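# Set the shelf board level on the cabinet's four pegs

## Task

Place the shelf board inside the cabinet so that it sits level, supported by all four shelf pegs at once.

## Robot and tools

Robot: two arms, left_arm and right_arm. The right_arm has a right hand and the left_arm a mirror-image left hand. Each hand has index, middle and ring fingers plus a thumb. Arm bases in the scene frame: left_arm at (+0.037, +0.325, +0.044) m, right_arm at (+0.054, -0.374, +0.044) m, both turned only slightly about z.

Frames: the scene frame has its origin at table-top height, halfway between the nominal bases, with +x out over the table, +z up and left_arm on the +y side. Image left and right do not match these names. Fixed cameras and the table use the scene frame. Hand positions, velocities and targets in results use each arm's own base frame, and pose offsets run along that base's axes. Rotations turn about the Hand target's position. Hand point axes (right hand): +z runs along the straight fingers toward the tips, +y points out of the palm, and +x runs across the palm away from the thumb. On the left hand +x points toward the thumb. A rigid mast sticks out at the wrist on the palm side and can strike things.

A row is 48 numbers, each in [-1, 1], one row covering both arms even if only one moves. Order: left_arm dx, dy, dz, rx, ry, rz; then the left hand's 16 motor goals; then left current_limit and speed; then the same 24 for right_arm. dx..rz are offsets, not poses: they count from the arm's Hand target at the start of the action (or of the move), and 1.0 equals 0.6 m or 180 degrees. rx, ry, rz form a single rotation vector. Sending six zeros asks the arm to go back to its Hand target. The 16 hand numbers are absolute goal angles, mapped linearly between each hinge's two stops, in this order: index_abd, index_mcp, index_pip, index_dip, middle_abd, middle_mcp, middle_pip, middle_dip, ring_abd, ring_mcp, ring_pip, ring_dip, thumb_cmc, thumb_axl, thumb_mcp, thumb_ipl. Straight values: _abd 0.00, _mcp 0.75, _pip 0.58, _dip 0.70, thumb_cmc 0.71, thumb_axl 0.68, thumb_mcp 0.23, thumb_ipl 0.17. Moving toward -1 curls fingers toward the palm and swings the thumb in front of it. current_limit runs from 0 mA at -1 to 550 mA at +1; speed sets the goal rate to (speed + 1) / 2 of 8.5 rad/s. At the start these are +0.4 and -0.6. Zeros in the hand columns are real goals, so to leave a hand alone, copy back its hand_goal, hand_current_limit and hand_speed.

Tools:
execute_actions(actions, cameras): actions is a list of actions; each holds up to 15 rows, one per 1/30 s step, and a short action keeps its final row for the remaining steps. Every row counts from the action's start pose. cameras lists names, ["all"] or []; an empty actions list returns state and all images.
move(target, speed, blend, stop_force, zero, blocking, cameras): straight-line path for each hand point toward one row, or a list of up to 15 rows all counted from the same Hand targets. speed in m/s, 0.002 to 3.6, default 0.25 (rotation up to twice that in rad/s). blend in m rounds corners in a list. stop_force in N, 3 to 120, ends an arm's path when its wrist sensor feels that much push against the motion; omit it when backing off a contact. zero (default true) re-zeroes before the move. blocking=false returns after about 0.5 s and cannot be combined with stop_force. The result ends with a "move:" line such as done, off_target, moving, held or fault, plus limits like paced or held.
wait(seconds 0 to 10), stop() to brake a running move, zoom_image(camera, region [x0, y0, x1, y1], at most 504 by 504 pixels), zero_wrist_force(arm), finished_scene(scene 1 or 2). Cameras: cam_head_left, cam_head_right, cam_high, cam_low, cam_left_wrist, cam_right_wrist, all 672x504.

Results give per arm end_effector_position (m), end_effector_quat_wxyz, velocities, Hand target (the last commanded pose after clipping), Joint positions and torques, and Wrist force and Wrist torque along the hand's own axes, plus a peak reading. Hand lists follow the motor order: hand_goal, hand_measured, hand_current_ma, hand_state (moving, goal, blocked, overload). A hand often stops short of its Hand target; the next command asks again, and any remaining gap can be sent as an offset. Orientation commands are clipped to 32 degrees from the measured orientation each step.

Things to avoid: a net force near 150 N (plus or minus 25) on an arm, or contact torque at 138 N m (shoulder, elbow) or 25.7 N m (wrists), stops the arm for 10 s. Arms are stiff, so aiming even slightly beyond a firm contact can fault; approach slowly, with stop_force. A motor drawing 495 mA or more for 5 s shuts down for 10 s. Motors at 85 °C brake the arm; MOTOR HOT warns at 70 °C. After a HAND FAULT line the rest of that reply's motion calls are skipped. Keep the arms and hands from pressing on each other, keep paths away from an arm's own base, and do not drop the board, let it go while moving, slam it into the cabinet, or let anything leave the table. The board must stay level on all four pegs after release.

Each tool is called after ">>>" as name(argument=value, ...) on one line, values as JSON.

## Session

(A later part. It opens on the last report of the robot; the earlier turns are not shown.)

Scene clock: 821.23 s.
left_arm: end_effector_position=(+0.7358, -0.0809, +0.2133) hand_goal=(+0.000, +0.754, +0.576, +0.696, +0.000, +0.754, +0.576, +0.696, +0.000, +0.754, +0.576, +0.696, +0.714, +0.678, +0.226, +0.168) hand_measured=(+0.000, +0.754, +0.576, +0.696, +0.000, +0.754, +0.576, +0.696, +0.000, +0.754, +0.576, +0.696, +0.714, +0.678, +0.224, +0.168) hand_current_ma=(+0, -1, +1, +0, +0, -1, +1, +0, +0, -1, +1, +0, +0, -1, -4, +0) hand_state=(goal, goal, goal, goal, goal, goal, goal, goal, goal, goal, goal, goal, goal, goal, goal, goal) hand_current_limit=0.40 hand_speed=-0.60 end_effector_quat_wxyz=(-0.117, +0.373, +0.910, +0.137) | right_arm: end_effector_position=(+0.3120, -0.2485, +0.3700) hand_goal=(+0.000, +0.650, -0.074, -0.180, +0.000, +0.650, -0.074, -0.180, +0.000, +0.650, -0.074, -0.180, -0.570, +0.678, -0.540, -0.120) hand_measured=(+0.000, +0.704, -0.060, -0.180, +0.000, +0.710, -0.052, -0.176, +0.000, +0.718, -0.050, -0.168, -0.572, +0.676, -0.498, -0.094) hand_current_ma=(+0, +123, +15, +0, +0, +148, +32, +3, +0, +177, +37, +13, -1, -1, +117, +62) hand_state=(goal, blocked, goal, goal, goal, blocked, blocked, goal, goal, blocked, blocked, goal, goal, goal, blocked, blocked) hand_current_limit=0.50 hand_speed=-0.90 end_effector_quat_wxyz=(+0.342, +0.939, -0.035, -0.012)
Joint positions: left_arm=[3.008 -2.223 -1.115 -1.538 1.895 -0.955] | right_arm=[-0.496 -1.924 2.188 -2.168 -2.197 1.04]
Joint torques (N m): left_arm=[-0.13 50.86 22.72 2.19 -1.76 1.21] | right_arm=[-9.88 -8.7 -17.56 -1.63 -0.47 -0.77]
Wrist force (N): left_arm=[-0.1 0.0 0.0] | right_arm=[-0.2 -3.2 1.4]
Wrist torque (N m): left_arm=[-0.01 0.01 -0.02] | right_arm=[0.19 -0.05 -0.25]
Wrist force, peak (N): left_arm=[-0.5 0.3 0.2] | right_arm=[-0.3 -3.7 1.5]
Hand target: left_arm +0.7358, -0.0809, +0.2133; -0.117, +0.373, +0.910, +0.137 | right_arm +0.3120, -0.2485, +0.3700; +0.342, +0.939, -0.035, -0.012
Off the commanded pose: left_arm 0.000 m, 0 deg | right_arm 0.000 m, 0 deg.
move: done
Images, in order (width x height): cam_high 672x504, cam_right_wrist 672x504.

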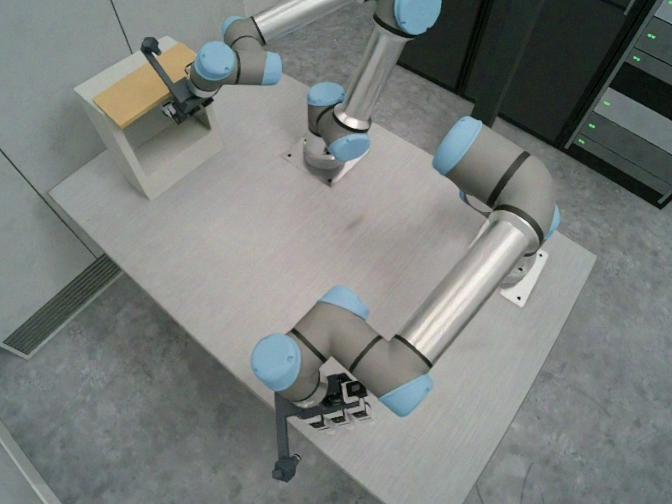

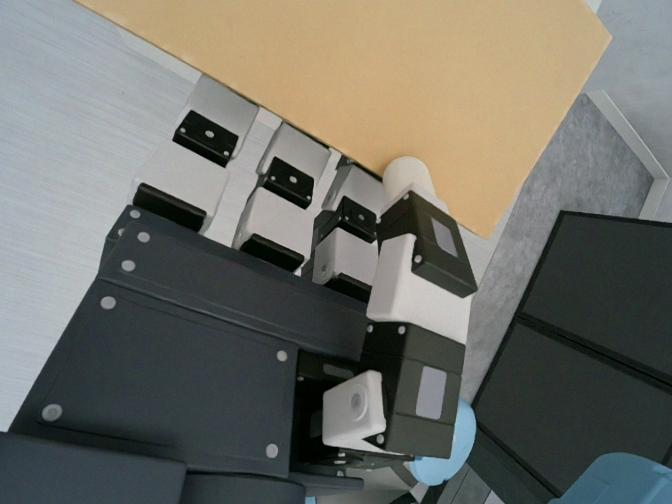

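>>> move(target=[0,0,0,0,0,0,0,0.754,0.576,0.696,0,0.754,0.576,0.696,0,0.754,0.576,0.696,0.714,0.678,0.226,0.168,0.4,-0.6,0,0,0,0,0,0,0,0.68,-0.075,-0.18,0,0.68,-0.075,-0.18,0,0.68,-0.075,-0.18,-0.571,0.678,-0.44,-0.08,0.5,-0.93], cameras=["cam_high","cam_right_wrist"])

>>> zoom_image(camera="cam_high", region=[90, 40, 190, 130])

>>> zoom_image(camera="cam_right_wrist", region=[380, 110, 580, 260])

Scene clock: 829.70 s.
left_arm: end_effector_position=(+0.7358, -0.0809, +0.2133) hand_goal=(+0.000, +0.754, +0.576, +0.696, +0.000, +0.754, +0.576, +0.696, +0.000, +0.754, +0.576, +0.696, +0.714, +0.678, +0.226, +0.168) hand_measured=(+0.000, +0.754, +0.576, +0.696, +0.000, +0.754, +0.576, +0.696, +0.000, +0.754, +0.576, +0.696, +0.714, +0.678, +0.224, +0.168) hand_current_ma=(+0, -1, +1, +0, +0, -1, +1, +0, +0, -1, +1, +0, +0, -1, -4, +0) hand_state=(goal, goal, goal, goal, goal, goal, goal, goal, goal, goal, goal, goal, goal, goal, goal, goal) hand_current_limit=0.40 hand_speed=-0.60 end_effector_quat_wxyz=(-0.117, +0.373, +0.910, +0.137) | right_arm: end_effector_position=(+0.3120, -0.2485, +0.3700) hand_goal=(+0.000, +0.680, -0.074, -0.180, +0.000, +0.680, -0.074, -0.180, +0.000, +0.680, -0.074, -0.180, -0.570, +0.678, -0.440, -0.080) hand_measured=(+0.000, +0.712, -0.048, -0.172, +0.000, +0.714, -0.050, -0.170, +0.000, +0.716, -0.052, -0.168, -0.570, +0.678, -0.450, -0.080) hand_current_ma=(+0, +59, +39, +8, +0, +66, +33, +11, +0, +69, +31, +12, +0, +0, -13, +0) hand_state=(goal, blocked, blocked, goal, goal, blocked, blocked, goal, goal, blocked, blocked, goal, goal, goal, goal, goal) hand_current_limit=0.50 hand_speed=-0.93 end_effector_quat_wxyz=(+0.342, +0.939, -0.035, -0.012)
Joint positions: left_arm=[3.008 -2.223 -1.115 -1.538 1.895 -0.955] | right_arm=[-0.496 -1.924 2.188 -2.168 -2.197 1.04]
Joint torques (N m): left_arm=[0.15 51.38 23.17 2.21 -1.79 1.05] | right_arm=[-7.88 -10.29 -17.56 -1.65 -0.68 0.06]
Wrist force (N): left_arm=[0.0 0.2 0.3] | right_arm=[-0.3 -2.3 0.7]
Wrist torque (N m): left_arm=[0.01 -0.01 0.00] | right_arm=[0.14 0.07 -0.16]
Wrist force, peak (N): left_arm=[0.0 0.2 0.6] | right_arm=[-0.3 -3.4 1.5]
Hand target: left_arm +0.7358, -0.0809, +0.2133; -0.117, +0.373, +0.910, +0.137 | right_arm +0.3120, -0.2485, +0.3700; +0.342, +0.939, -0.035, -0.012
Off the commanded pose: left_arm 0.000 m, 0 deg | right_arm 0.000 m, 0 deg.
move: done
Images, in order (width x height): cam_high 672x504, cam_right_wrist 672x504.

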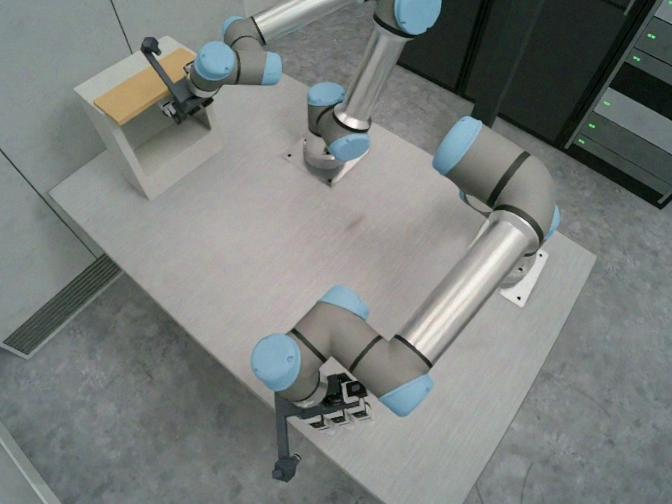

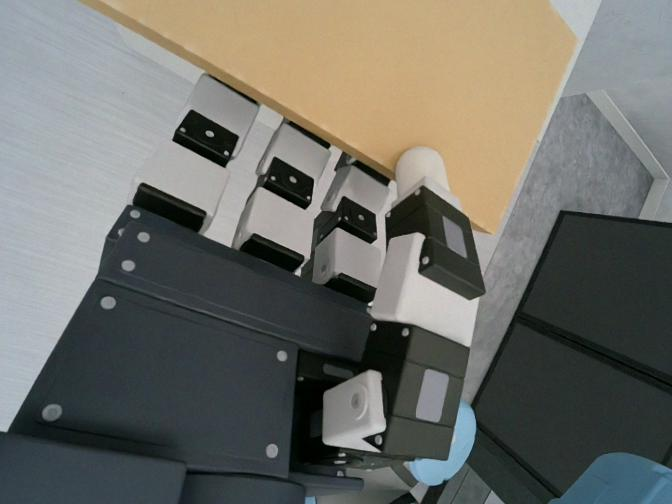

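Scaled by 5.040 from the camera's 672x504 image, which has a finer 960x720 frame.

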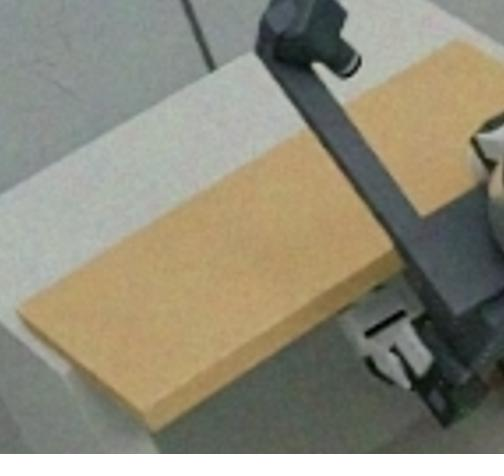

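Scaled by 2.520 from the camera's 672x504 image, which has a finer 960x720 frame.

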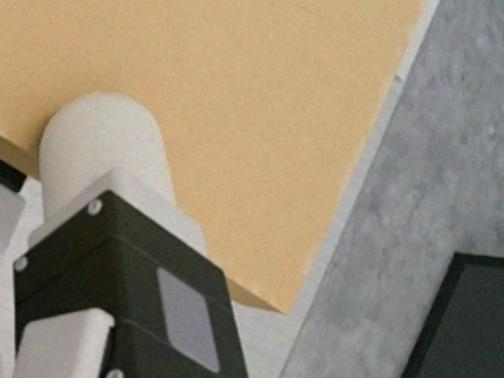

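>>> wait(seconds=0, cameras=["cam_head_right"])

>>> zoom_image(camera="cam_head_right", region=[560, 190, 672, 310])

Scene clock: 837.63 s.
left_arm: end_effector_position=(+0.7358, -0.0809, +0.2133) hand_goal=(+0.000, +0.754, +0.576, +0.696, +0.000, +0.754, +0.576, +0.696, +0.000, +0.754, +0.576, +0.696, +0.714, +0.678, +0.226, +0.168) hand_measured=(+0.000, +0.754, +0.576, +0.696, +0.000, +0.754, +0.576, +0.696, +0.000, +0.754, +0.576, +0.696, +0.714, +0.678, +0.224, +0.168) hand_current_ma=(+0, -1, +1, +0, +0, -1, +1, +0, +0, -1, +1, +0, +0, -1, -4, +0) hand_state=(goal, goal, goal, goal, goal, goal, goal, goal, goal, goal, goal, goal, goal, goal, goal, goal) hand_current_limit=0.40 hand_speed=-0.60 end_effector_quat_wxyz=(-0.117, +0.373, +0.910, +0.137) | right_arm: end_effector_position=(+0.3120, -0.2485, +0.3700) hand_goal=(+0.000, +0.680, -0.074, -0.180, +0.000, +0.680, -0.074, -0.180, +0.000, +0.680, -0.074, -0.180, -0.570, +0.678, -0.440, -0.080) hand_measured=(+0.000, +0.712, -0.048, -0.172, +0.000, +0.714, -0.050, -0.170, +0.000, +0.716, -0.052, -0.168, -0.570, +0.678, -0.450, -0.080) hand_current_ma=(+0, +59, +39, +8, +0, +66, +33, +11, +0, +69, +31, +12, +0, +0, -13, +0) hand_state=(goal, blocked, blocked, goal, goal, blocked, blocked, goal, goal, blocked, blocked, goal, goal, goal, goal, goal) hand_current_limit=0.50 hand_speed=-0.93 end_effector_quat_wxyz=(+0.342, +0.939, -0.035, -0.012)
Joint positions: left_arm=[3.008 -2.223 -1.115 -1.538 1.895 -0.955] | right_arm=[-0.496 -1.924 2.188 -2.168 -2.197 1.04]
Joint torques (N m): left_arm=[0.67 50.94 23.11 2.23 -1.83 1.13] | right_arm=[-5.87 -11.65 -17.25 -1.65 -0.99 0.73]
Wrist force (N): left_arm=[0.0 0.1 0.4] | right_arm=[-0.1 -2.4 1.0]
Wrist torque (N m): left_arm=[-0.03 0.00 0.00] | right_arm=[0.09 0.04 -0.14]
Wrist force, peak (N): left_arm=[-0.2 0.5 0.2] | right_arm=[-0.1 -2.8 0.9]
Hand target: left_arm +0.7358, -0.0809, +0.2133; -0.117, +0.373, +0.910, +0.137 | right_arm +0.3120, -0.2485, +0.3700; +0.342, +0.939, -0.035, -0.012
Off the commanded pose: left_arm 0.000 m, 0 deg | right_arm 0.000 m, 0 deg.
Images, in order (width x height): cam_head_right 672x504.

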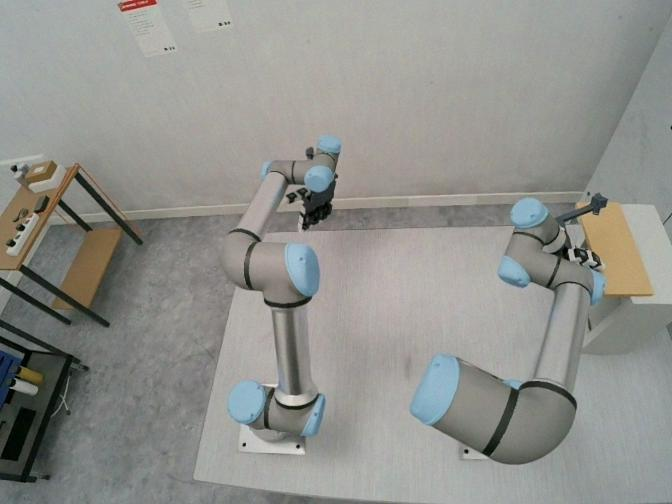

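Scaled by 4.200 from the camera's 672x504 image, which has a finer 960x720 frame.

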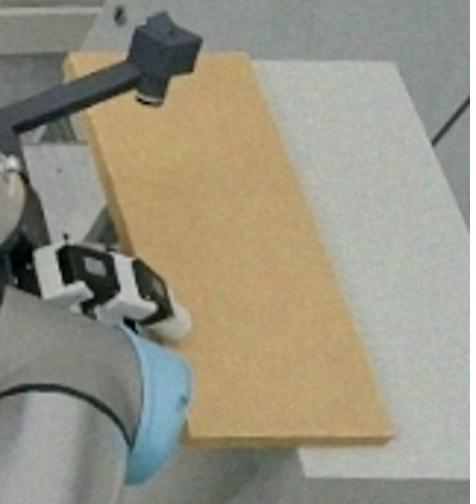

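>>> move(target=[0,0,0,0,0,0,0,0.754,0.576,0.696,0,0.754,0.576,0.696,0,0.754,0.576,0.696,0.714,0.678,0.226,0.168,0.4,-0.6,0.0022,0.0299,0,0,0,0,0,0.655,-0.075,-0.18,0,0.655,-0.075,-0.18,0,0.655,-0.075,-0.18,-0.571,0.678,-0.465,-0.085,0.5,-0.93], speed=0.02, cameras=["cam_high","cam_right_wrist"])

>>> zoom_image(camera="cam_high", region=[90, 40, 190, 130])

>>> zoom_image(camera="cam_right_wrist", region=[380, 110, 580, 260])

Scene clock: 848.20 s.
left_arm: end_effector_position=(+0.7358, -0.0809, +0.2133) hand_goal=(+0.000, +0.754, +0.576, +0.696, +0.000, +0.754, +0.576, +0.696, +0.000, +0.754, +0.576, +0.696, +0.714, +0.678, +0.226, +0.168) hand_measured=(+0.000, +0.754, +0.576, +0.696, +0.000, +0.754, +0.576, +0.696, +0.000, +0.754, +0.576, +0.696, +0.714, +0.678, +0.224, +0.168) hand_current_ma=(+0, -1, +1, +0, +0, -1, +1, +0, +0, -1, +1, +0, +0, -1, -4, +0) hand_state=(goal, goal, goal, goal, goal, goal, goal, goal, goal, goal, goal, goal, goal, goal, goal, goal) hand_current_limit=0.40 hand_speed=-0.60 end_effector_quat_wxyz=(-0.117, +0.373, +0.910, +0.137) | right_arm: end_effector_position=(+0.3133, -0.2304, +0.3700) hand_goal=(+0.000, +0.656, -0.074, -0.180, +0.000, +0.656, -0.074, -0.180, +0.000, +0.656, -0.074, -0.180, -0.570, +0.678, -0.464, -0.084) hand_measured=(+0.000, +0.706, -0.048, -0.172, +0.000, +0.708, -0.050, -0.170, +0.000, +0.708, -0.052, -0.168, -0.570, +0.678, -0.454, -0.082) hand_current_ma=(+0, +111, +39, +7, +0, +120, +33, +10, +0, +121, +31, +12, +0, +0, +16, +1) hand_state=(goal, blocked, blocked, goal, goal, blocked, blocked, goal, goal, blocked, blocked, goal, goal, goal, goal, goal) hand_current_limit=0.50 hand_speed=-0.93 end_effector_quat_wxyz=(+0.342, +0.939, -0.035, -0.012) end_effector_velocity=(+0.000, +0.000, +0.000) end_effector_angular_velocity=(-0.001, +0.001, +0.003)
Joint positions: left_arm=[3.008 -2.223 -1.115 -1.538 1.895 -0.955] | right_arm=[-0.445 -1.93 2.183 -2.121 -2.213 1.1]
Joint velocities: left_arm=[within noise] | right_arm=[0 0 0 -0.002 0 -0.005]
Joint torques (N m): left_arm=[0.81 51.32 22.7 2.17 -1.76 1.12] | right_arm=[-15.1 -12.15 -31.03 -4.98 -1.69 -1.99]
Wrist force (N): left_arm=[0.1 0.1 0.1] | right_arm=[-0.2 -3.1 1.0]
Wrist torque (N m): left_arm=[0.01 -0.01 0.00] | right_arm=[0.13 -0.05 -0.21]
Wrist force, peak (N): left_arm=[-0.4 0.5 0.2] | right_arm=[0.2 -3.1 1.4]
Hand target: left_arm +0.7358, -0.0809, +0.2133; -0.117, +0.373, +0.910, +0.137 | right_arm +0.3133, -0.2305, +0.3700; +0.342, +0.939, -0.035, -0.012
Off the commanded pose: left_arm 0.000 m, 0 deg | right_arm 0.000 m, 0 deg.
move: done
Images, in order (width x height): cam_high 672x504, cam_right_wrist 672x504.

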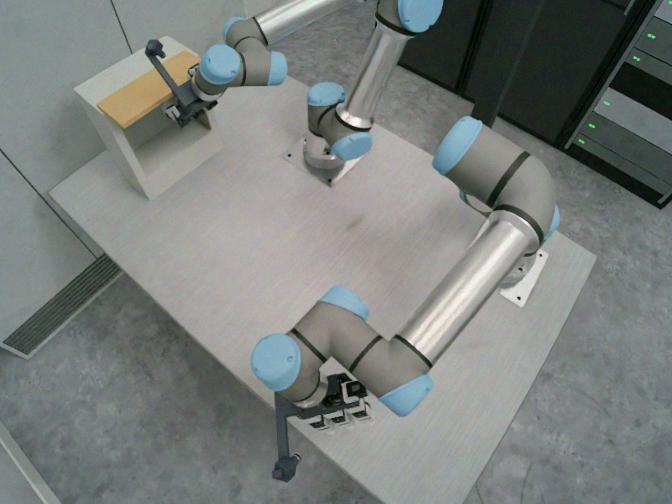

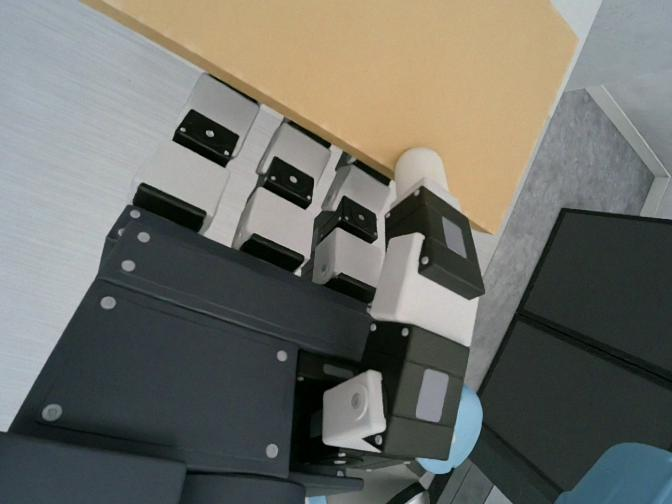

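Scaled by 5.040 from the camera's 672x504 image, which has a finer 960x720 frame.

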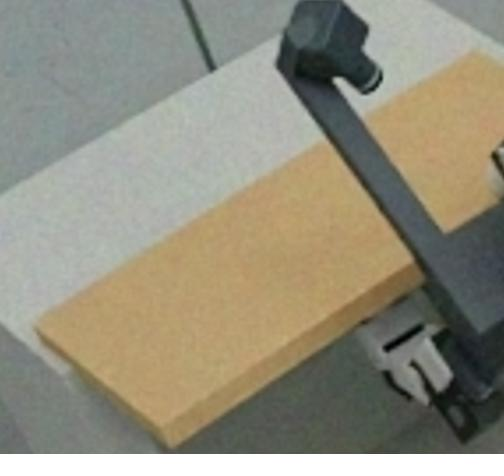

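Scaled by 2.520 from the camera's 672x504 image, which has a finer 960x720 frame.

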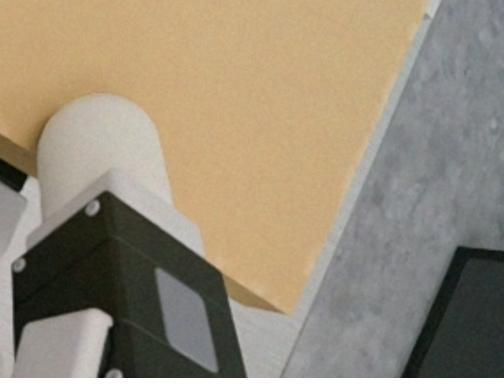

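>>> move(target=[0,0,0,0,0,0,0,0.754,0.576,0.696,0,0.754,0.576,0.696,0,0.754,0.576,0.696,0.714,0.678,0.226,0.168,0.4,-0.6,0.0023,0.0316,0,0,0,0,0,0.655,-0.075,-0.18,0,0.655,-0.075,-0.18,0,0.655,-0.075,-0.18,-0.571,0.678,-0.465,-0.085,0.5,-0.93], speed=0.02, cameras=["cam_high","cam_right_wrist"])

>>> zoom_image(camera="cam_high", region=[90, 40, 190, 130])

>>> zoom_image(camera="cam_right_wrist", region=[380, 110, 580, 260])

Scene clock: 858.63 s.
left_arm: end_effector_position=(+0.7358, -0.0809, +0.2133) hand_goal=(+0.000, +0.754, +0.576, +0.696, +0.000, +0.754, +0.576, +0.696, +0.000, +0.754, +0.576, +0.696, +0.714, +0.678, +0.226, +0.168) hand_measured=(+0.000, +0.754, +0.576, +0.696, +0.000, +0.754, +0.576, +0.696, +0.000, +0.754, +0.576, +0.696, +0.714, +0.678, +0.224, +0.168) hand_current_ma=(+0, -1, +1, +0, +0, -1, +1, +0, +0, -1, +1, +0, +0, -1, -4, +0) hand_state=(goal, goal, goal, goal, goal, goal, goal, goal, goal, goal, goal, goal, goal, goal, goal, goal) hand_current_limit=0.40 hand_speed=-0.60 end_effector_quat_wxyz=(-0.117, +0.373, +0.910, +0.137) | right_arm: end_effector_position=(+0.3147, -0.2114, +0.3700) hand_goal=(+0.000, +0.656, -0.074, -0.180, +0.000, +0.656, -0.074, -0.180, +0.000, +0.656, -0.074, -0.180, -0.570, +0.678, -0.464, -0.084) hand_measured=(+0.000, +0.706, -0.048, -0.172, +0.000, +0.708, -0.050, -0.170, +0.000, +0.708, -0.052, -0.168, -0.570, +0.678, -0.454, -0.082) hand_current_ma=(+0, +111, +39, +7, +0, +120, +33, +10, +0, +121, +31, +12, +0, +0, +15, +2) hand_state=(goal, blocked, blocked, goal, goal, blocked, blocked, goal, goal, blocked, blocked, goal, goal, goal, goal, goal) hand_current_limit=0.50 hand_speed=-0.93 end_effector_quat_wxyz=(+0.342, +0.939, -0.035, -0.012) end_effector_velocity=(+0.001, -0.001, +0.000) end_effector_angular_velocity=(-0.001, +0.000, +0.003)
Joint positions: left_arm=[3.008 -2.223 -1.115 -1.538 1.895 -0.955] | right_arm=[-0.39 -1.933 2.175 -2.069 -2.228 1.166]
Joint velocities: left_arm=[within noise] | right_arm=[-0.001 0 0 -0.005 0 -0.006]
Joint torques (N m): left_arm=[0.76 50.78 23.08 2.27 -1.84 1.21] | right_arm=[-15.6 -14.29 -29.24 -5.1 -2.03 -2.19]
Wrist force (N): left_arm=[-0.1 0.5 0.4] | right_arm=[0.1 -2.9 1.2]
Wrist torque (N m): left_arm=[0.02 0.02 -0.02] | right_arm=[0.15 -0.08 -0.18]
Wrist force, peak (N): left_arm=[-0.1 0.5 0.4] | right_arm=[-0.3 -3.4 1.4]
Hand target: left_arm +0.7358, -0.0809, +0.2133; -0.117, +0.373, +0.910, +0.137 | right_arm +0.3147, -0.2116, +0.3700; +0.342, +0.939, -0.035, -0.012
Off the commanded pose: left_arm 0.000 m, 0 deg | right_arm 0.000 m, 0 deg.
move: done
Images, in order (width x height): cam_high 672x504, cam_right_wrist 672x504.

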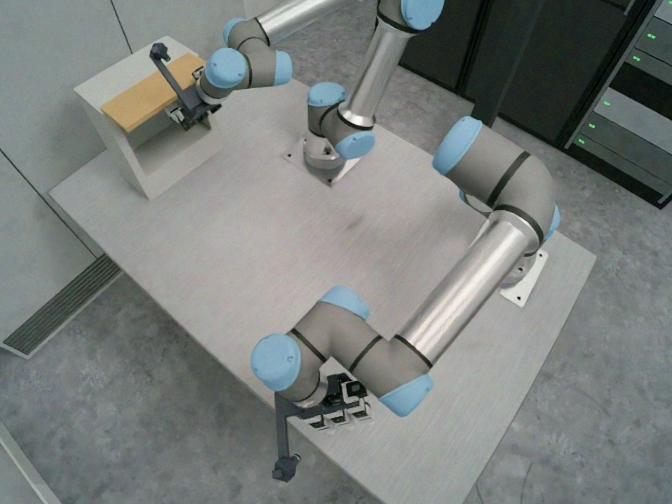

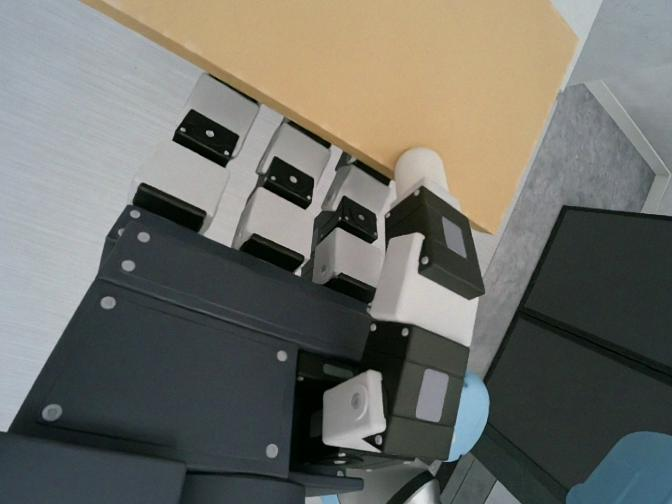

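Scaled by 5.040 from the camera's 672x504 image, which has a finer 960x720 frame.

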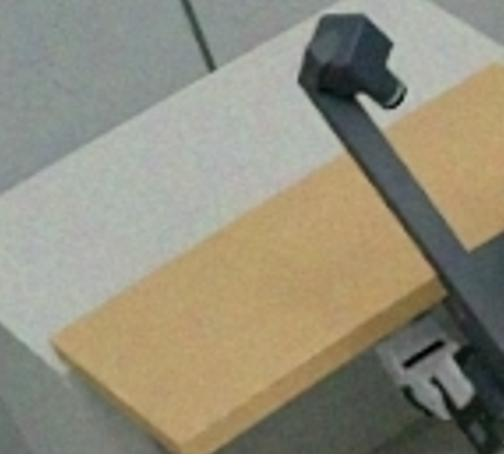

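Scaled by 2.520 from the camera's 672x504 image, which has a finer 960x720 frame.

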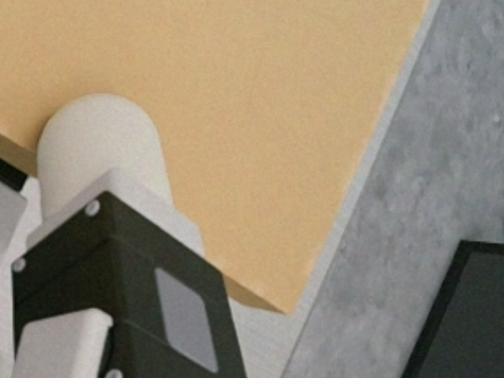

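>>> move(target=[[0,0,0,0,0,0,0,0.754,0.576,0.696,0,0.754,0.576,0.696,0,0.754,0.576,0.696,0.714,0.678,0.226,0.168,0.4,-0.6,0,0,0,0,0,0,0,0.655,-0.075,-0.18,0,0.76,-0.075,-0.18,0,0.655,-0.075,-0.18,-0.571,0.678,-0.465,-0.085,0.5,-0.85],[0,0,0,0,0,0,0,0.754,0.576,0.696,0,0.754,0.576,0.696,0,0.754,0.576,0.696,0.714,0.678,0.226,0.168,0.4,-0.6,0,0,0,0,0,0,0,0.655,-0.075,-0.18,0,0.62,0.04,-0.03,0,0.655,-0.075,-0.18,-0.571,0.678,-0.465,-0.085,0.5,-0.85],[0,0,0,0,0,0,0,0.754,0.576,0.696,0,0.754,0.576,0.696,0,0.754,0.576,0.696,0.714,0.678,0.226,0.168,0.4,-0.6,0,0,0,0,0,0,0,0.655,-0.075,-0.18,0,0.51,0.16,0.13,0,0.655,-0.075,-0.18,-0.571,0.678,-0.465,-0.085,0.5,-0.85],[0,0,0,0,0,0,0,0.754,0.576,0.696,0,0.754,0.576,0.696,0,0.754,0.576,0.696,0.714,0.678,0.226,0.168,0.4,-0.6,0,0,0,0,0,0,0,0.655,-0.075,-0.18,0,0.4,0.27,0.28,0,0.655,-0.075,-0.18,-0.571,0.678,-0.465,-0.085,0.5,-0.85],[0,0,0,0,0,0,0,0.754,0.576,0.696,0,0.754,0.576,0.696,0,0.754,0.576,0.696,0.714,0.678,0.226,0.168,0.4,-0.6,0,0,0,0,0,0,0,0.655,-0.075,-0.18,0,0.3,0.38,0.43,0,0.655,-0.075,-0.18,-0.571,0.678,-0.465,-0.085,0.5,-0.85],[0,0,0,0,0,0,0,0.754,0.576,0.696,0,0.754,0.576,0.696,0,0.754,0.576,0.696,0.714,0.678,0.226,0.168,0.4,-0.6,0,0,0,0,0,0,0,0.655,-0.075,-0.18,0,0.16,0.46,0.56,0,0.655,-0.075,-0.18,-0.571,0.678,-0.465,-0.085,0.5,-0.93]], cameras=["cam_high","cam_right_wrist"])

>>> zoom_image(camera="cam_high", region=[90, 40, 190, 130])

Scene clock: 879.30 s.
left_arm: end_effector_position=(+0.7358, -0.0809, +0.2133) hand_goal=(+0.000, +0.754, +0.576, +0.696, +0.000, +0.754, +0.576, +0.696, +0.000, +0.754, +0.576, +0.696, +0.714, +0.678, +0.226, +0.168) hand_measured=(+0.000, +0.754, +0.576, +0.696, +0.000, +0.754, +0.576, +0.696, +0.000, +0.754, +0.576, +0.696, +0.714, +0.678, +0.224, +0.168) hand_current_ma=(+0, -1, +1, +0, +0, -1, +1, +0, +0, -1, +1, +0, +0, -1, -4, +0) hand_state=(goal, goal, goal, goal, goal, goal, goal, goal, goal, goal, goal, goal, goal, goal, goal, goal) hand_current_limit=0.40 hand_speed=-0.60 end_effector_quat_wxyz=(-0.117, +0.373, +0.910, +0.137) | right_arm: end_effector_position=(+0.3147, -0.2116, +0.3700) hand_goal=(+0.000, +0.656, -0.074, -0.180, +0.000, +0.160, +0.460, +0.560, +0.000, +0.656, -0.074, -0.180, -0.570, +0.678, -0.464, -0.084) hand_measured=(+0.000, +0.702, -0.048, -0.172, +0.000, +0.218, +0.468, +0.562, +0.000, +0.708, -0.052, -0.168, -0.570, +0.678, -0.454, -0.082) hand_current_ma=(+0, +101, +39, +7, +0, +138, +7, +1, +0, +121, +31, +12, +0, +0, +14, +2) hand_state=(goal, blocked, blocked, goal, goal, blocked, goal, goal, goal, blocked, blocked, goal, goal, goal, goal, goal) hand_current_limit=0.50 hand_speed=-0.93 end_effector_quat_wxyz=(+0.342, +0.939, -0.035, -0.012)
Joint positions: left_arm=[3.008 -2.223 -1.115 -1.538 1.895 -0.955] | right_arm=[-0.391 -1.933 2.175 -2.07 -2.227 1.166]
Joint torques (N m): left_arm=[0.32 51.84 23.58 2.22 -1.83 1.24] | right_arm=[-15.54 -8.17 -15.59 -4.99 -0.29 -1.95]
Wrist force (N): left_arm=[0.0 0.0 0.2] | right_arm=[0.4 -3.0 1.4]
Wrist torque (N m): left_arm=[-0.02 0.00 0.00] | right_arm=[0.18 -0.11 -0.19]
Wrist force, peak (N): left_arm=[-0.3 0.5 0.4] | right_arm=[0.3 -3.5 1.3]
Hand target: left_arm +0.7358, -0.0809, +0.2133; -0.117, +0.373, +0.910, +0.137 | right_arm +0.3147, -0.2116, +0.3700; +0.342, +0.939, -0.035, -0.012
Off the commanded pose: left_arm 0.000 m, 0 deg | right_arm 0.000 m, 0 deg.
move: done
Images, in order (width x height): cam_high 672x504, cam_right_wrist 672x504.

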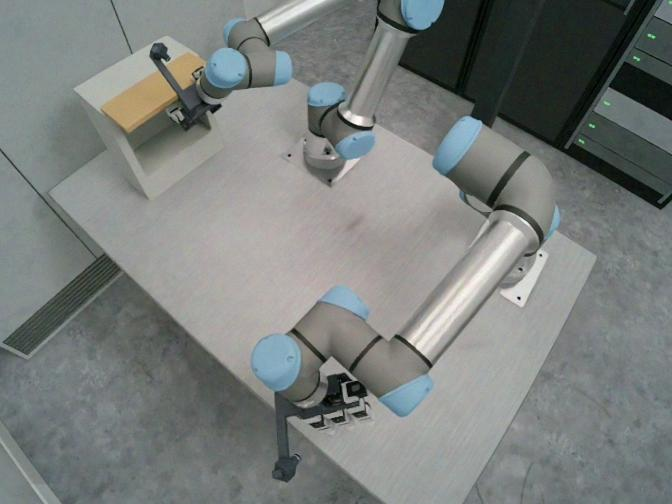

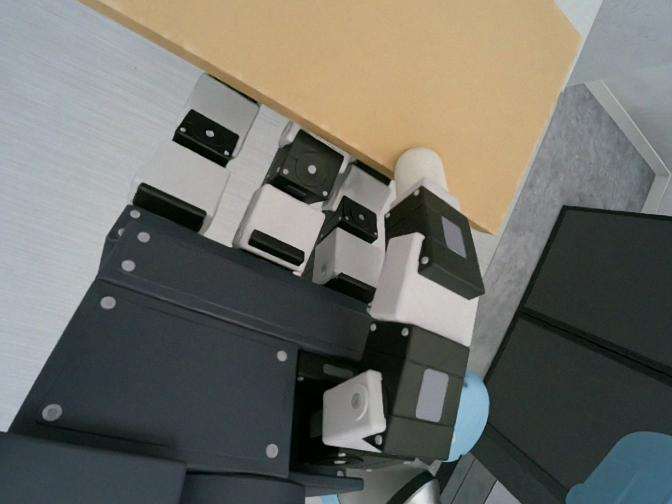

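Scaled by 5.040 from the camera's 672x504 image, which has a finer 960x720 frame.

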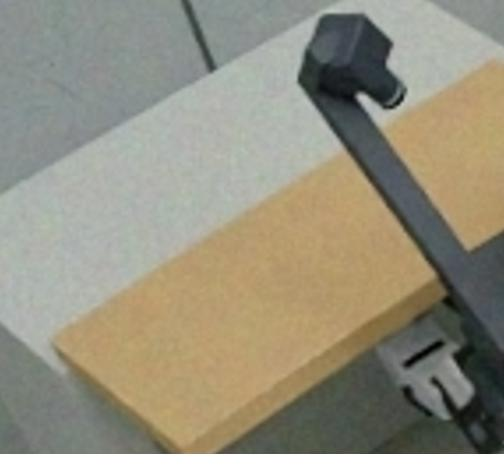

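>>> move(target=[[0,0,0,0,0,0,0,0.754,0.576,0.696,0,0.754,0.576,0.696,0,0.754,0.576,0.696,0.714,0.678,0.226,0.168,0.4,-0.6,0,0,0,0,0,0,0,0.655,-0.075,-0.18,0,0.16,0.46,0.56,0,0.76,-0.075,-0.18,-0.571,0.678,-0.465,-0.085,0.5,-0.85],[0,0,0,0,0,0,0,0.754,0.576,0.696,0,0.754,0.576,0.696,0,0.754,0.576,0.696,0.714,0.678,0.226,0.168,0.4,-0.6,0,0,0,0,0,0,0,0.655,-0.075,-0.18,0,0.16,0.46,0.56,0,0.62,0.04,-0.03,-0.571,0.678,-0.465,-0.085,0.5,-0.85],[0,0,0,0,0,0,0,0.754,0.576,0.696,0,0.754,0.576,0.696,0,0.754,0.576,0.696,0.714,0.678,0.226,0.168,0.4,-0.6,0,0,0,0,0,0,0,0.655,-0.075,-0.18,0,0.16,0.46,0.56,0,0.51,0.16,0.13,-0.571,0.678,-0.465,-0.085,0.5,-0.85],[0,0,0,0,0,0,0,0.754,0.576,0.696,0,0.754,0.576,0.696,0,0.754,0.576,0.696,0.714,0.678,0.226,0.168,0.4,-0.6,0,0,0,0,0,0,0,0.655,-0.075,-0.18,0,0.16,0.46,0.56,0,0.4,0.27,0.28,-0.571,0.678,-0.465,-0.085,0.5,-0.85],[0,0,0,0,0,0,0,0.754,0.576,0.696,0,0.754,0.576,0.696,0,0.754,0.576,0.696,0.714,0.678,0.226,0.168,0.4,-0.6,0,0,0,0,0,0,0,0.655,-0.075,-0.18,0,0.16,0.46,0.56,0,0.3,0.38,0.43,-0.571,0.678,-0.465,-0.085,0.5,-0.85],[0,0,0,0,0,0,0,0.754,0.576,0.696,0,0.754,0.576,0.696,0,0.754,0.576,0.696,0.714,0.678,0.226,0.168,0.4,-0.6,0,0,0,0,0,0,0,0.655,-0.075,-0.18,0,0.16,0.46,0.56,0,0.16,0.46,0.56,-0.571,0.678,-0.465,-0.085,0.5,-0.93]])

>>> move(target=[[0,0,0,0,0,0,0,0.754,0.576,0.696,0,0.754,0.576,0.696,0,0.754,0.576,0.696,0.714,0.678,0.226,0.168,0.4,-0.6,0,0,0,0,0,0,0,0.76,-0.075,-0.18,0,0.16,0.46,0.56,0,0.16,0.46,0.56,-0.571,0.678,-0.465,-0.085,0.5,-0.85],[0,0,0,0,0,0,0,0.754,0.576,0.696,0,0.754,0.576,0.696,0,0.754,0.576,0.696,0.714,0.678,0.226,0.168,0.4,-0.6,0,0,0,0,0,0,0,0.62,0.04,-0.03,0,0.16,0.46,0.56,0,0.16,0.46,0.56,-0.571,0.678,-0.465,-0.085,0.5,-0.85],[0,0,0,0,0,0,0,0.754,0.576,0.696,0,0.754,0.576,0.696,0,0.754,0.576,0.696,0.714,0.678,0.226,0.168,0.4,-0.6,0,0,0,0,0,0,0,0.51,0.16,0.13,0,0.16,0.46,0.56,0,0.16,0.46,0.56,-0.571,0.678,-0.465,-0.085,0.5,-0.85],[0,0,0,0,0,0,0,0.754,0.576,0.696,0,0.754,0.576,0.696,0,0.754,0.576,0.696,0.714,0.678,0.226,0.168,0.4,-0.6,0,0,0,0,0,0,0,0.4,0.27,0.28,0,0.16,0.46,0.56,0,0.16,0.46,0.56,-0.571,0.678,-0.465,-0.085,0.5,-0.85],[0,0,0,0,0,0,0,0.754,0.576,0.696,0,0.754,0.576,0.696,0,0.754,0.576,0.696,0.714,0.678,0.226,0.168,0.4,-0.6,0,0,0,0,0,0,0,0.3,0.38,0.43,0,0.16,0.46,0.56,0,0.16,0.46,0.56,-0.571,0.678,-0.465,-0.085,0.5,-0.85],[0,0,0,0,0,0,0,0.754,0.576,0.696,0,0.754,0.576,0.696,0,0.754,0.576,0.696,0.714,0.678,0.226,0.168,0.4,-0.6,0,0,0,0,0,0,0,0.15,0.455,0.55,0,0.15,0.455,0.55,0,0.15,0.455,0.55,-0.571,0.678,-0.49,-0.095,0.5,-0.93]], cameras=["cam_high","cam_right_wrist","cam_low"])

>>> zoom_image(camera="cam_high", region=[90, 40, 190, 130])

>>> zoom_image(camera="cam_low", region=[370, 170, 480, 290])

Scene clock: 897.17 s.
left_arm: end_effector_position=(+0.7358, -0.0809, +0.2133) hand_goal=(+0.000, +0.754, +0.576, +0.696, +0.000, +0.754, +0.576, +0.696, +0.000, +0.754, +0.576, +0.696, +0.714, +0.678, +0.226, +0.168) hand_measured=(+0.000, +0.754, +0.576, +0.696, +0.000, +0.754, +0.576, +0.696, +0.000, +0.754, +0.576, +0.696, +0.714, +0.678, +0.224, +0.168) hand_current_ma=(+0, -1, +1, +0, +0, -1, +1, +0, +0, -1, +1, +0, +0, -1, -4, +0) hand_state=(goal, goal, goal, goal, goal, goal, goal, goal, goal, goal, goal, goal, goal, goal, goal, goal) hand_current_limit=0.40 hand_speed=-0.60 end_effector_quat_wxyz=(-0.117, +0.373, +0.910, +0.137) | right_arm: end_effector_position=(+0.3147, -0.2116, +0.3700) hand_goal=(+0.000, +0.656, -0.074, -0.180, +0.000, +0.160, +0.460, +0.560, +0.000, +0.160, +0.460, +0.560, -0.570, +0.678, -0.464, -0.084) hand_measured=(+0.000, +0.702, -0.048, -0.172, +0.000, +0.214, +0.470, +0.562, +0.000, +0.220, +0.466, +0.562, -0.570, +0.678, -0.460, -0.082) hand_current_ma=(+0, +99, +39, +7, +0, +126, +9, +2, +0, +147, +5, +1, +0, +0, +3, +2) hand_state=(goal, blocked, blocked, goal, goal, blocked, goal, goal, goal, blocked, goal, goal, goal, goal, goal, goal) hand_current_limit=0.50 hand_speed=-0.93 end_effector_quat_wxyz=(+0.342, +0.939, -0.035, -0.012)
Joint positions: left_arm=[3.008 -2.223 -1.115 -1.538 1.895 -0.955] | right_arm=[-0.391 -1.933 2.175 -2.07 -2.227 1.166]
Joint torques (N m): left_arm=[0.62 51.11 23.31 2.26 -1.72 1.11] | right_arm=[-13.67 -11.98 -16.07 -2.47 -1.16 -1.15]
Wrist force (N): left_arm=[-0.1 0.2 0.1] | right_arm=[0.4 -3.2 1.3]
Wrist torque (N m): left_arm=[0.01 0.01 -0.01] | right_arm=[0.14 -0.07 -0.17]
Wrist force, peak (N): left_arm=[-0.4 0.4 0.3] | right_arm=[0.1 -3.4 1.6]
Hand target: left_arm +0.7358, -0.0809, +0.2133; -0.117, +0.373, +0.910, +0.137 | right_arm +0.3147, -0.2116, +0.3700; +0.342, +0.939, -0.035, -0.012
Off the commanded pose: left_arm 0.000 m, 0 deg | right_arm 0.000 m, 0 deg.
move: done

Scene clock: 900.77 s.
left_arm: end_effector_position=(+0.7358, -0.0809, +0.2133) hand_goal=(+0.000, +0.754, +0.576, +0.696, +0.000, +0.754, +0.576, +0.696, +0.000, +0.754, +0.576, +0.696, +0.714, +0.678, +0.226, +0.168) hand_measured=(+0.000, +0.754, +0.576, +0.696, +0.000, +0.754, +0.576, +0.696, +0.000, +0.754, +0.576, +0.696, +0.714, +0.678, +0.224, +0.168) hand_current_ma=(+0, -1, +1, +0, +0, -1, +1, +0, +0, -1, +1, +0, +0, -1, -4, +0) hand_state=(goal, goal, goal, goal, goal, goal, goal, goal, goal, goal, goal, goal, goal, goal, goal, goal) hand_current_limit=0.40 hand_speed=-0.60 end_effector_quat_wxyz=(-0.117, +0.373, +0.910, +0.137) | right_arm: end_effector_position=(+0.3147, -0.2116, +0.3700) hand_goal=(+0.000, +0.150, +0.456, +0.550, +0.000, +0.150, +0.456, +0.550, +0.000, +0.150, +0.456, +0.550, -0.570, +0.678, -0.490, -0.094) hand_measured=(+0.000, +0.218, +0.474, +0.556, +0.000, +0.214, +0.478, +0.568, +0.000, +0.220, +0.472, +0.566, -0.570, +0.678, -0.470, -0.086) hand_current_ma=(+0, +177, +24, +4, +0, +161, +33, +22, +0, +184, +21, +18, +0, +0, +41, +12) hand_state=(goal, blocked, goal, goal, goal, blocked, blocked, goal, goal, blocked, goal, goal, goal, goal, blocked, goal) hand_current_limit=0.50 hand_speed=-0.93 end_effector_quat_wxyz=(+0.342, +0.939, -0.035, -0.012)
Joint positions: left_arm=[3.008 -2.223 -1.115 -1.538 1.895 -0.955] | right_arm=[-0.391 -1.933 2.175 -2.07 -2.227 1.166]
Joint torques (N m): left_arm=[0.76 50.49 23.24 2.16 -1.82 1.05] | right_arm=[-12.21 -14.24 -16.9 -1.45 -1.47 -0.76]
Wrist force (N): left_arm=[0.0 0.1 0.3] | right_arm=[0.3 -3.1 1.7]
Wrist torque (N m): left_arm=[-0.02 0.00 -0.01] | right_arm=[0.25 -0.18 -0.23]
Wrist force, peak (N): left_arm=[-0.4 0.7 -0.1] | right_arm=[0.2 -3.5 1.9]
Hand target: left_arm +0.7358, -0.0809, +0.2133; -0.117, +0.373, +0.910, +0.137 | right_arm +0.3147, -0.2116, +0.3700; +0.342, +0.939, -0.035, -0.012
Off the commanded pose: left_arm 0.000 m, 0 deg | right_arm 0.000 m, 0 deg.
move: done
Images, in order (width x height): cam_high 672x504, cam_low 672x504, cam_right_wrist 672x504.

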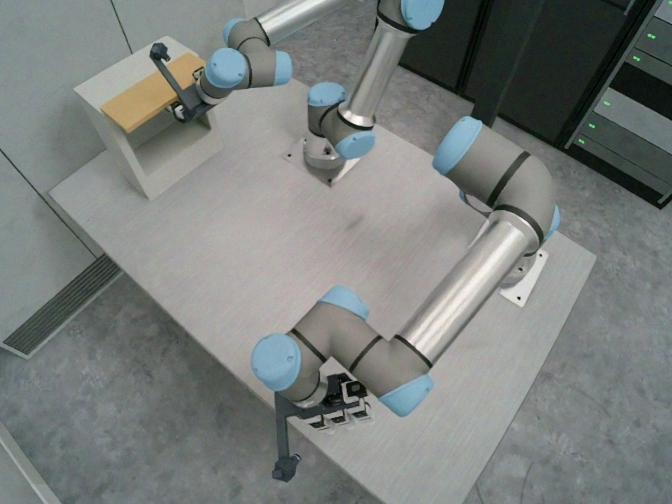

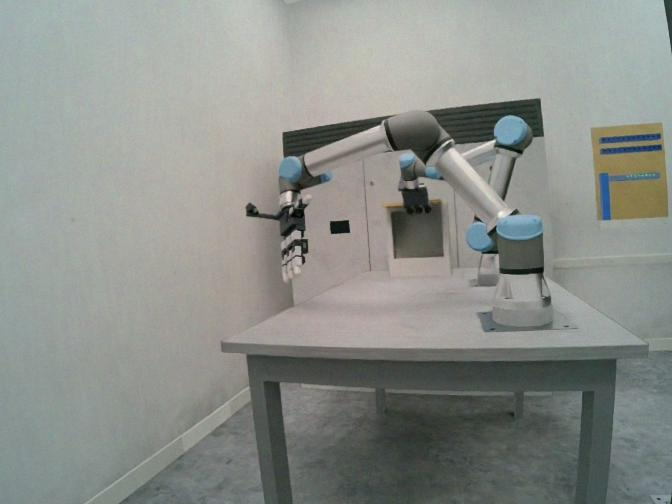

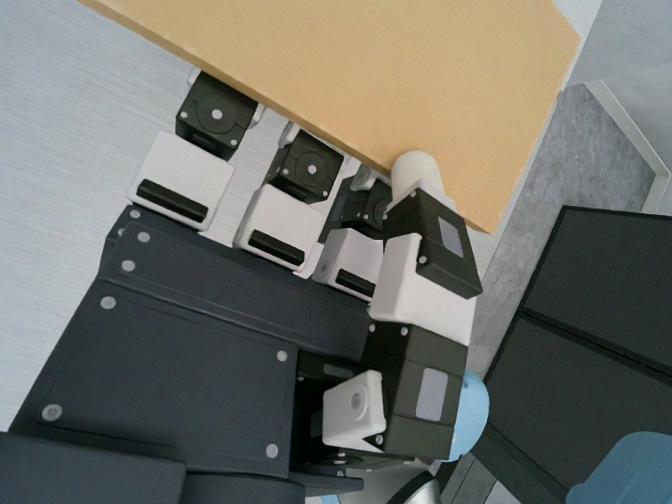

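Scaled by 5.040 from the camera's 672x504 image, which has a finer 960x720 frame.

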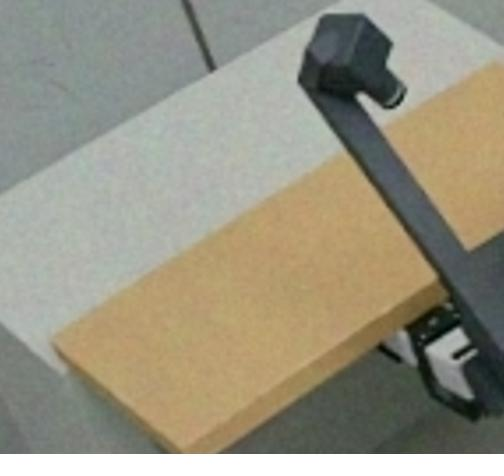

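Scaled by 4.200 from the camera's 672x504 image, which has a finer 960x720 frame.

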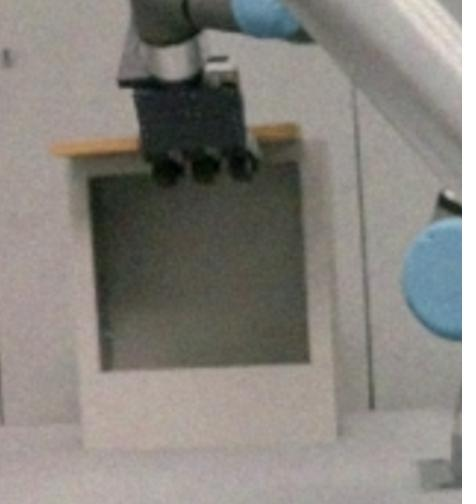

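>>> move(target=[[0,0,0,0,0,0,0,0.754,0.576,0.696,0,0.754,0.576,0.696,0,0.754,0.576,0.696,0.714,0.678,0.226,0.168,0.4,-0.6,0,0,0,0,0,0,0,0.13,0.45,0.54,0,0.13,0.45,0.54,0,0.13,0.45,0.54,-0.571,0.678,-0.54,-0.12,0.5,-0.93],[0,0,0,0,0,0,0,0.754,0.576,0.696,0,0.754,0.576,0.696,0,0.754,0.576,0.696,0.714,0.678,0.226,0.168,0.4,-0.6,0,0,0,0,0,0,0,0.10,0.43,0.52,0,0.10,0.43,0.52,0,0.10,0.43,0.52,-0.571,0.678,-0.6,-0.14,0.5,-0.93]])

>>> move(target=[0,0,0,0,0,0,0,0.754,0.576,0.696,0,0.754,0.576,0.696,0,0.754,0.576,0.696,0.714,0.678,0.226,0.168,0.4,-0.6,0,0,0.012,0,0,0,0,0.10,0.43,0.52,0,0.10,0.43,0.52,0,0.10,0.43,0.52,-0.571,0.678,-0.6,-0.14,0.5,-0.93], speed=0.02, cameras=["cam_high","cam_right_wrist"])

>>> zoom_image(camera="cam_high", region=[90, 40, 190, 130])

>>> zoom_image(camera="cam_right_wrist", region=[380, 110, 580, 260])

Scene clock: 907.53 s.
left_arm: end_effector_position=(+0.7358, -0.0809, +0.2133) hand_goal=(+0.000, +0.754, +0.576, +0.696, +0.000, +0.754, +0.576, +0.696, +0.000, +0.754, +0.576, +0.696, +0.714, +0.678, +0.226, +0.168) hand_measured=(+0.000, +0.754, +0.576, +0.696, +0.000, +0.754, +0.576, +0.696, +0.000, +0.754, +0.576, +0.696, +0.714, +0.678, +0.224, +0.168) hand_current_ma=(+0, -1, +1, +0, +0, -1, +1, +0, +0, -1, +1, +0, +0, -1, -4, +0) hand_state=(goal, goal, goal, goal, goal, goal, goal, goal, goal, goal, goal, goal, goal, goal, goal, goal) hand_current_limit=0.40 hand_speed=-0.60 end_effector_quat_wxyz=(-0.117, +0.373, +0.910, +0.137) | right_arm: end_effector_position=(+0.3147, -0.2116, +0.3700) hand_goal=(+0.000, +0.100, +0.430, +0.520, +0.000, +0.100, +0.430, +0.520, +0.000, +0.100, +0.430, +0.520, -0.570, +0.678, -0.600, -0.140) hand_measured=(+0.000, +0.206, +0.472, +0.540, +0.000, +0.206, +0.470, +0.540, +0.000, +0.202, +0.466, +0.546, -0.570, +0.680, -0.472, -0.094) hand_current_ma=(+0, +334, +82, +27, +0, +332, +76, +29, +0, +318, +66, +41, +0, +1, +413, +142) hand_state=(goal, blocked, blocked, goal, goal, blocked, blocked, blocked, goal, blocked, blocked, blocked, goal, goal, blocked, blocked) hand_current_limit=0.50 hand_speed=-0.93 end_effector_quat_wxyz=(+0.342, +0.939, -0.035, -0.012)
Joint positions: left_arm=[3.008 -2.223 -1.115 -1.538 1.895 -0.955] | right_arm=[-0.391 -1.933 2.175 -2.07 -2.227 1.166]
Joint torques (N m): left_arm=[0.5 50.67 22.6 2.33 -1.79 1.23] | right_arm=[-10.58 -15.3 -17.32 -2.03 -1.97 -0.42]
Wrist force (N): left_arm=[0.0 0.2 0.2] | right_arm=[-0.1 -3.4 1.3]
Wrist torque (N m): left_arm=[0.01 0.01 -0.01] | right_arm=[0.24 -0.11 -0.27]
Wrist force, peak (N): left_arm=[-0.4 0.4 0.4] | right_arm=[0.3 -3.6 2.1]
Hand target: left_arm +0.7358, -0.0809, +0.2133; -0.117, +0.373, +0.910, +0.137 | right_arm +0.3147, -0.2116, +0.3700; +0.342, +0.939, -0.035, -0.012
Off the commanded pose: left_arm 0.000 m, 0 deg | right_arm 0.000 m, 0 deg.
move: done

Scene clock: 908.27 s.
left_arm: end_effector_position=(+0.7358, -0.0809, +0.2133) hand_goal=(+0.000, +0.754, +0.576, +0.696, +0.000, +0.754, +0.576, +0.696, +0.000, +0.754, +0.576, +0.696, +0.714, +0.678, +0.226, +0.168) hand_measured=(+0.000, +0.754, +0.576, +0.696, +0.000, +0.754, +0.576, +0.696, +0.000, +0.754, +0.576, +0.696, +0.714, +0.678, +0.224, +0.168) hand_current_ma=(+0, -1, +1, +0, +0, -1, +1, +0, +0, -1, +1, +0, +0, -1, -4, +0) hand_state=(goal, goal, goal, goal, goal, goal, goal, goal, goal, goal, goal, goal, goal, goal, goal, goal) hand_current_limit=0.40 hand_speed=-0.60 end_effector_quat_wxyz=(-0.117, +0.373, +0.910, +0.137) | right_arm: end_effector_position=(+0.3147, -0.2116, +0.3773) hand_goal=(+0.000, +0.100, +0.430, +0.520, +0.000, +0.100, +0.430, +0.520, +0.000, +0.100, +0.430, +0.520, -0.570, +0.678, -0.600, -0.140) hand_measured=(+0.000, +0.206, +0.472, +0.540, +0.000, +0.206, +0.470, +0.540, +0.000, +0.202, +0.466, +0.546, -0.570, +0.680, -0.472, -0.094) hand_current_ma=(+0, +334, +82, +27, +0, +332, +76, +29, +0, +318, +66, +41, +0, +1, +412, +142) hand_state=(goal, blocked, blocked, goal, goal, blocked, blocked, blocked, goal, blocked, blocked, blocked, goal, goal, blocked, blocked) hand_current_limit=0.50 hand_speed=-0.93 end_effector_quat_wxyz=(+0.342, +0.939, -0.035, -0.012)
Joint positions: left_arm=[3.008 -2.223 -1.115 -1.538 1.895 -0.955] | right_arm=[-0.391 -1.938 2.159 -2.049 -2.227 1.166]
Joint torques (N m): left_arm=[0.44 50.47 23.3 2.26 -1.72 1.12] | right_arm=[-11 -11.57 -18.46 -5.06 -2.52 -1.43]
Wrist force (N): left_arm=[-0.5 0.1 0.3] | right_arm=[0.3 -3.2 1.8]
Wrist torque (N m): left_arm=[-0.02 0.06 -0.04] | right_arm=[0.25 -0.18 -0.23]
Wrist force, peak (N): left_arm=[-0.5 0.1 0.3] | right_arm=[-0.1 -3.7 2.0]
Hand target: left_arm +0.7358, -0.0809, +0.2133; -0.117, +0.373, +0.910, +0.137 | right_arm +0.3147, -0.2116, +0.3772; +0.342, +0.939, -0.035, -0.012
Off the commanded pose: left_arm 0.000 m, 0 deg | right_arm 0.000 m, 0 deg.
move: done
Images, in order (width x height): cam_high 672x504, cam_right_wrist 672x504.

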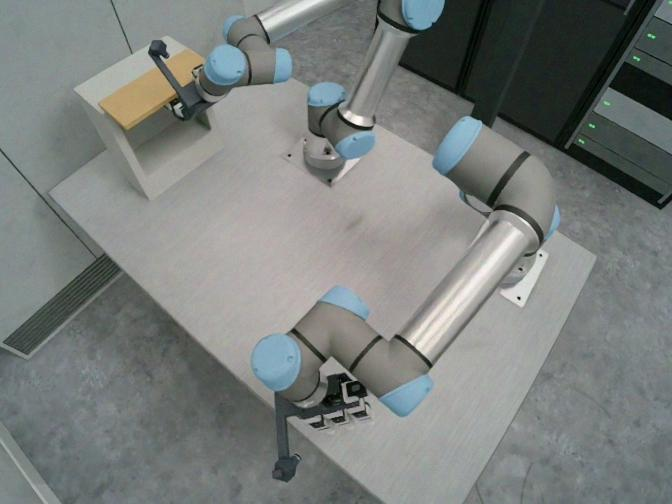

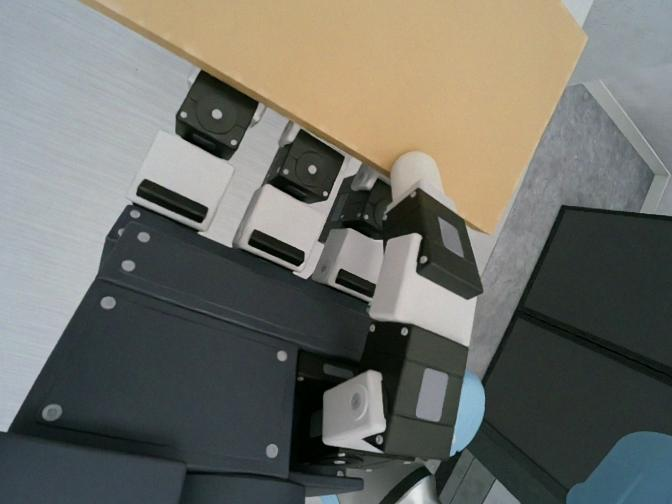

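Scaled by 5.040 from the camera's 672x504 image, which has a finer 960x720 frame.

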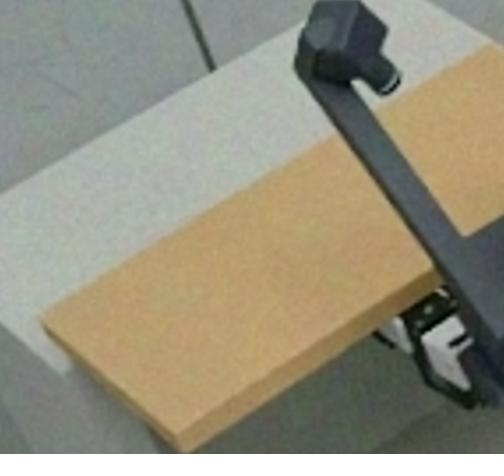

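Scaled by 2.520 from the camera's 672x504 image, which has a finer 960x720 frame.

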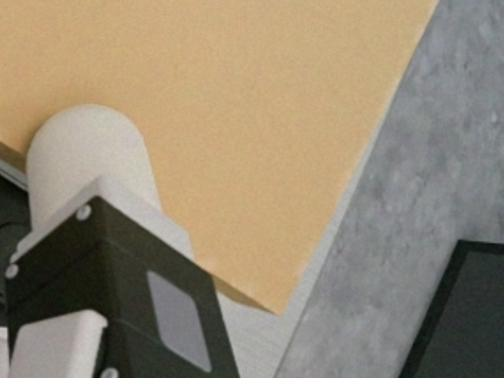

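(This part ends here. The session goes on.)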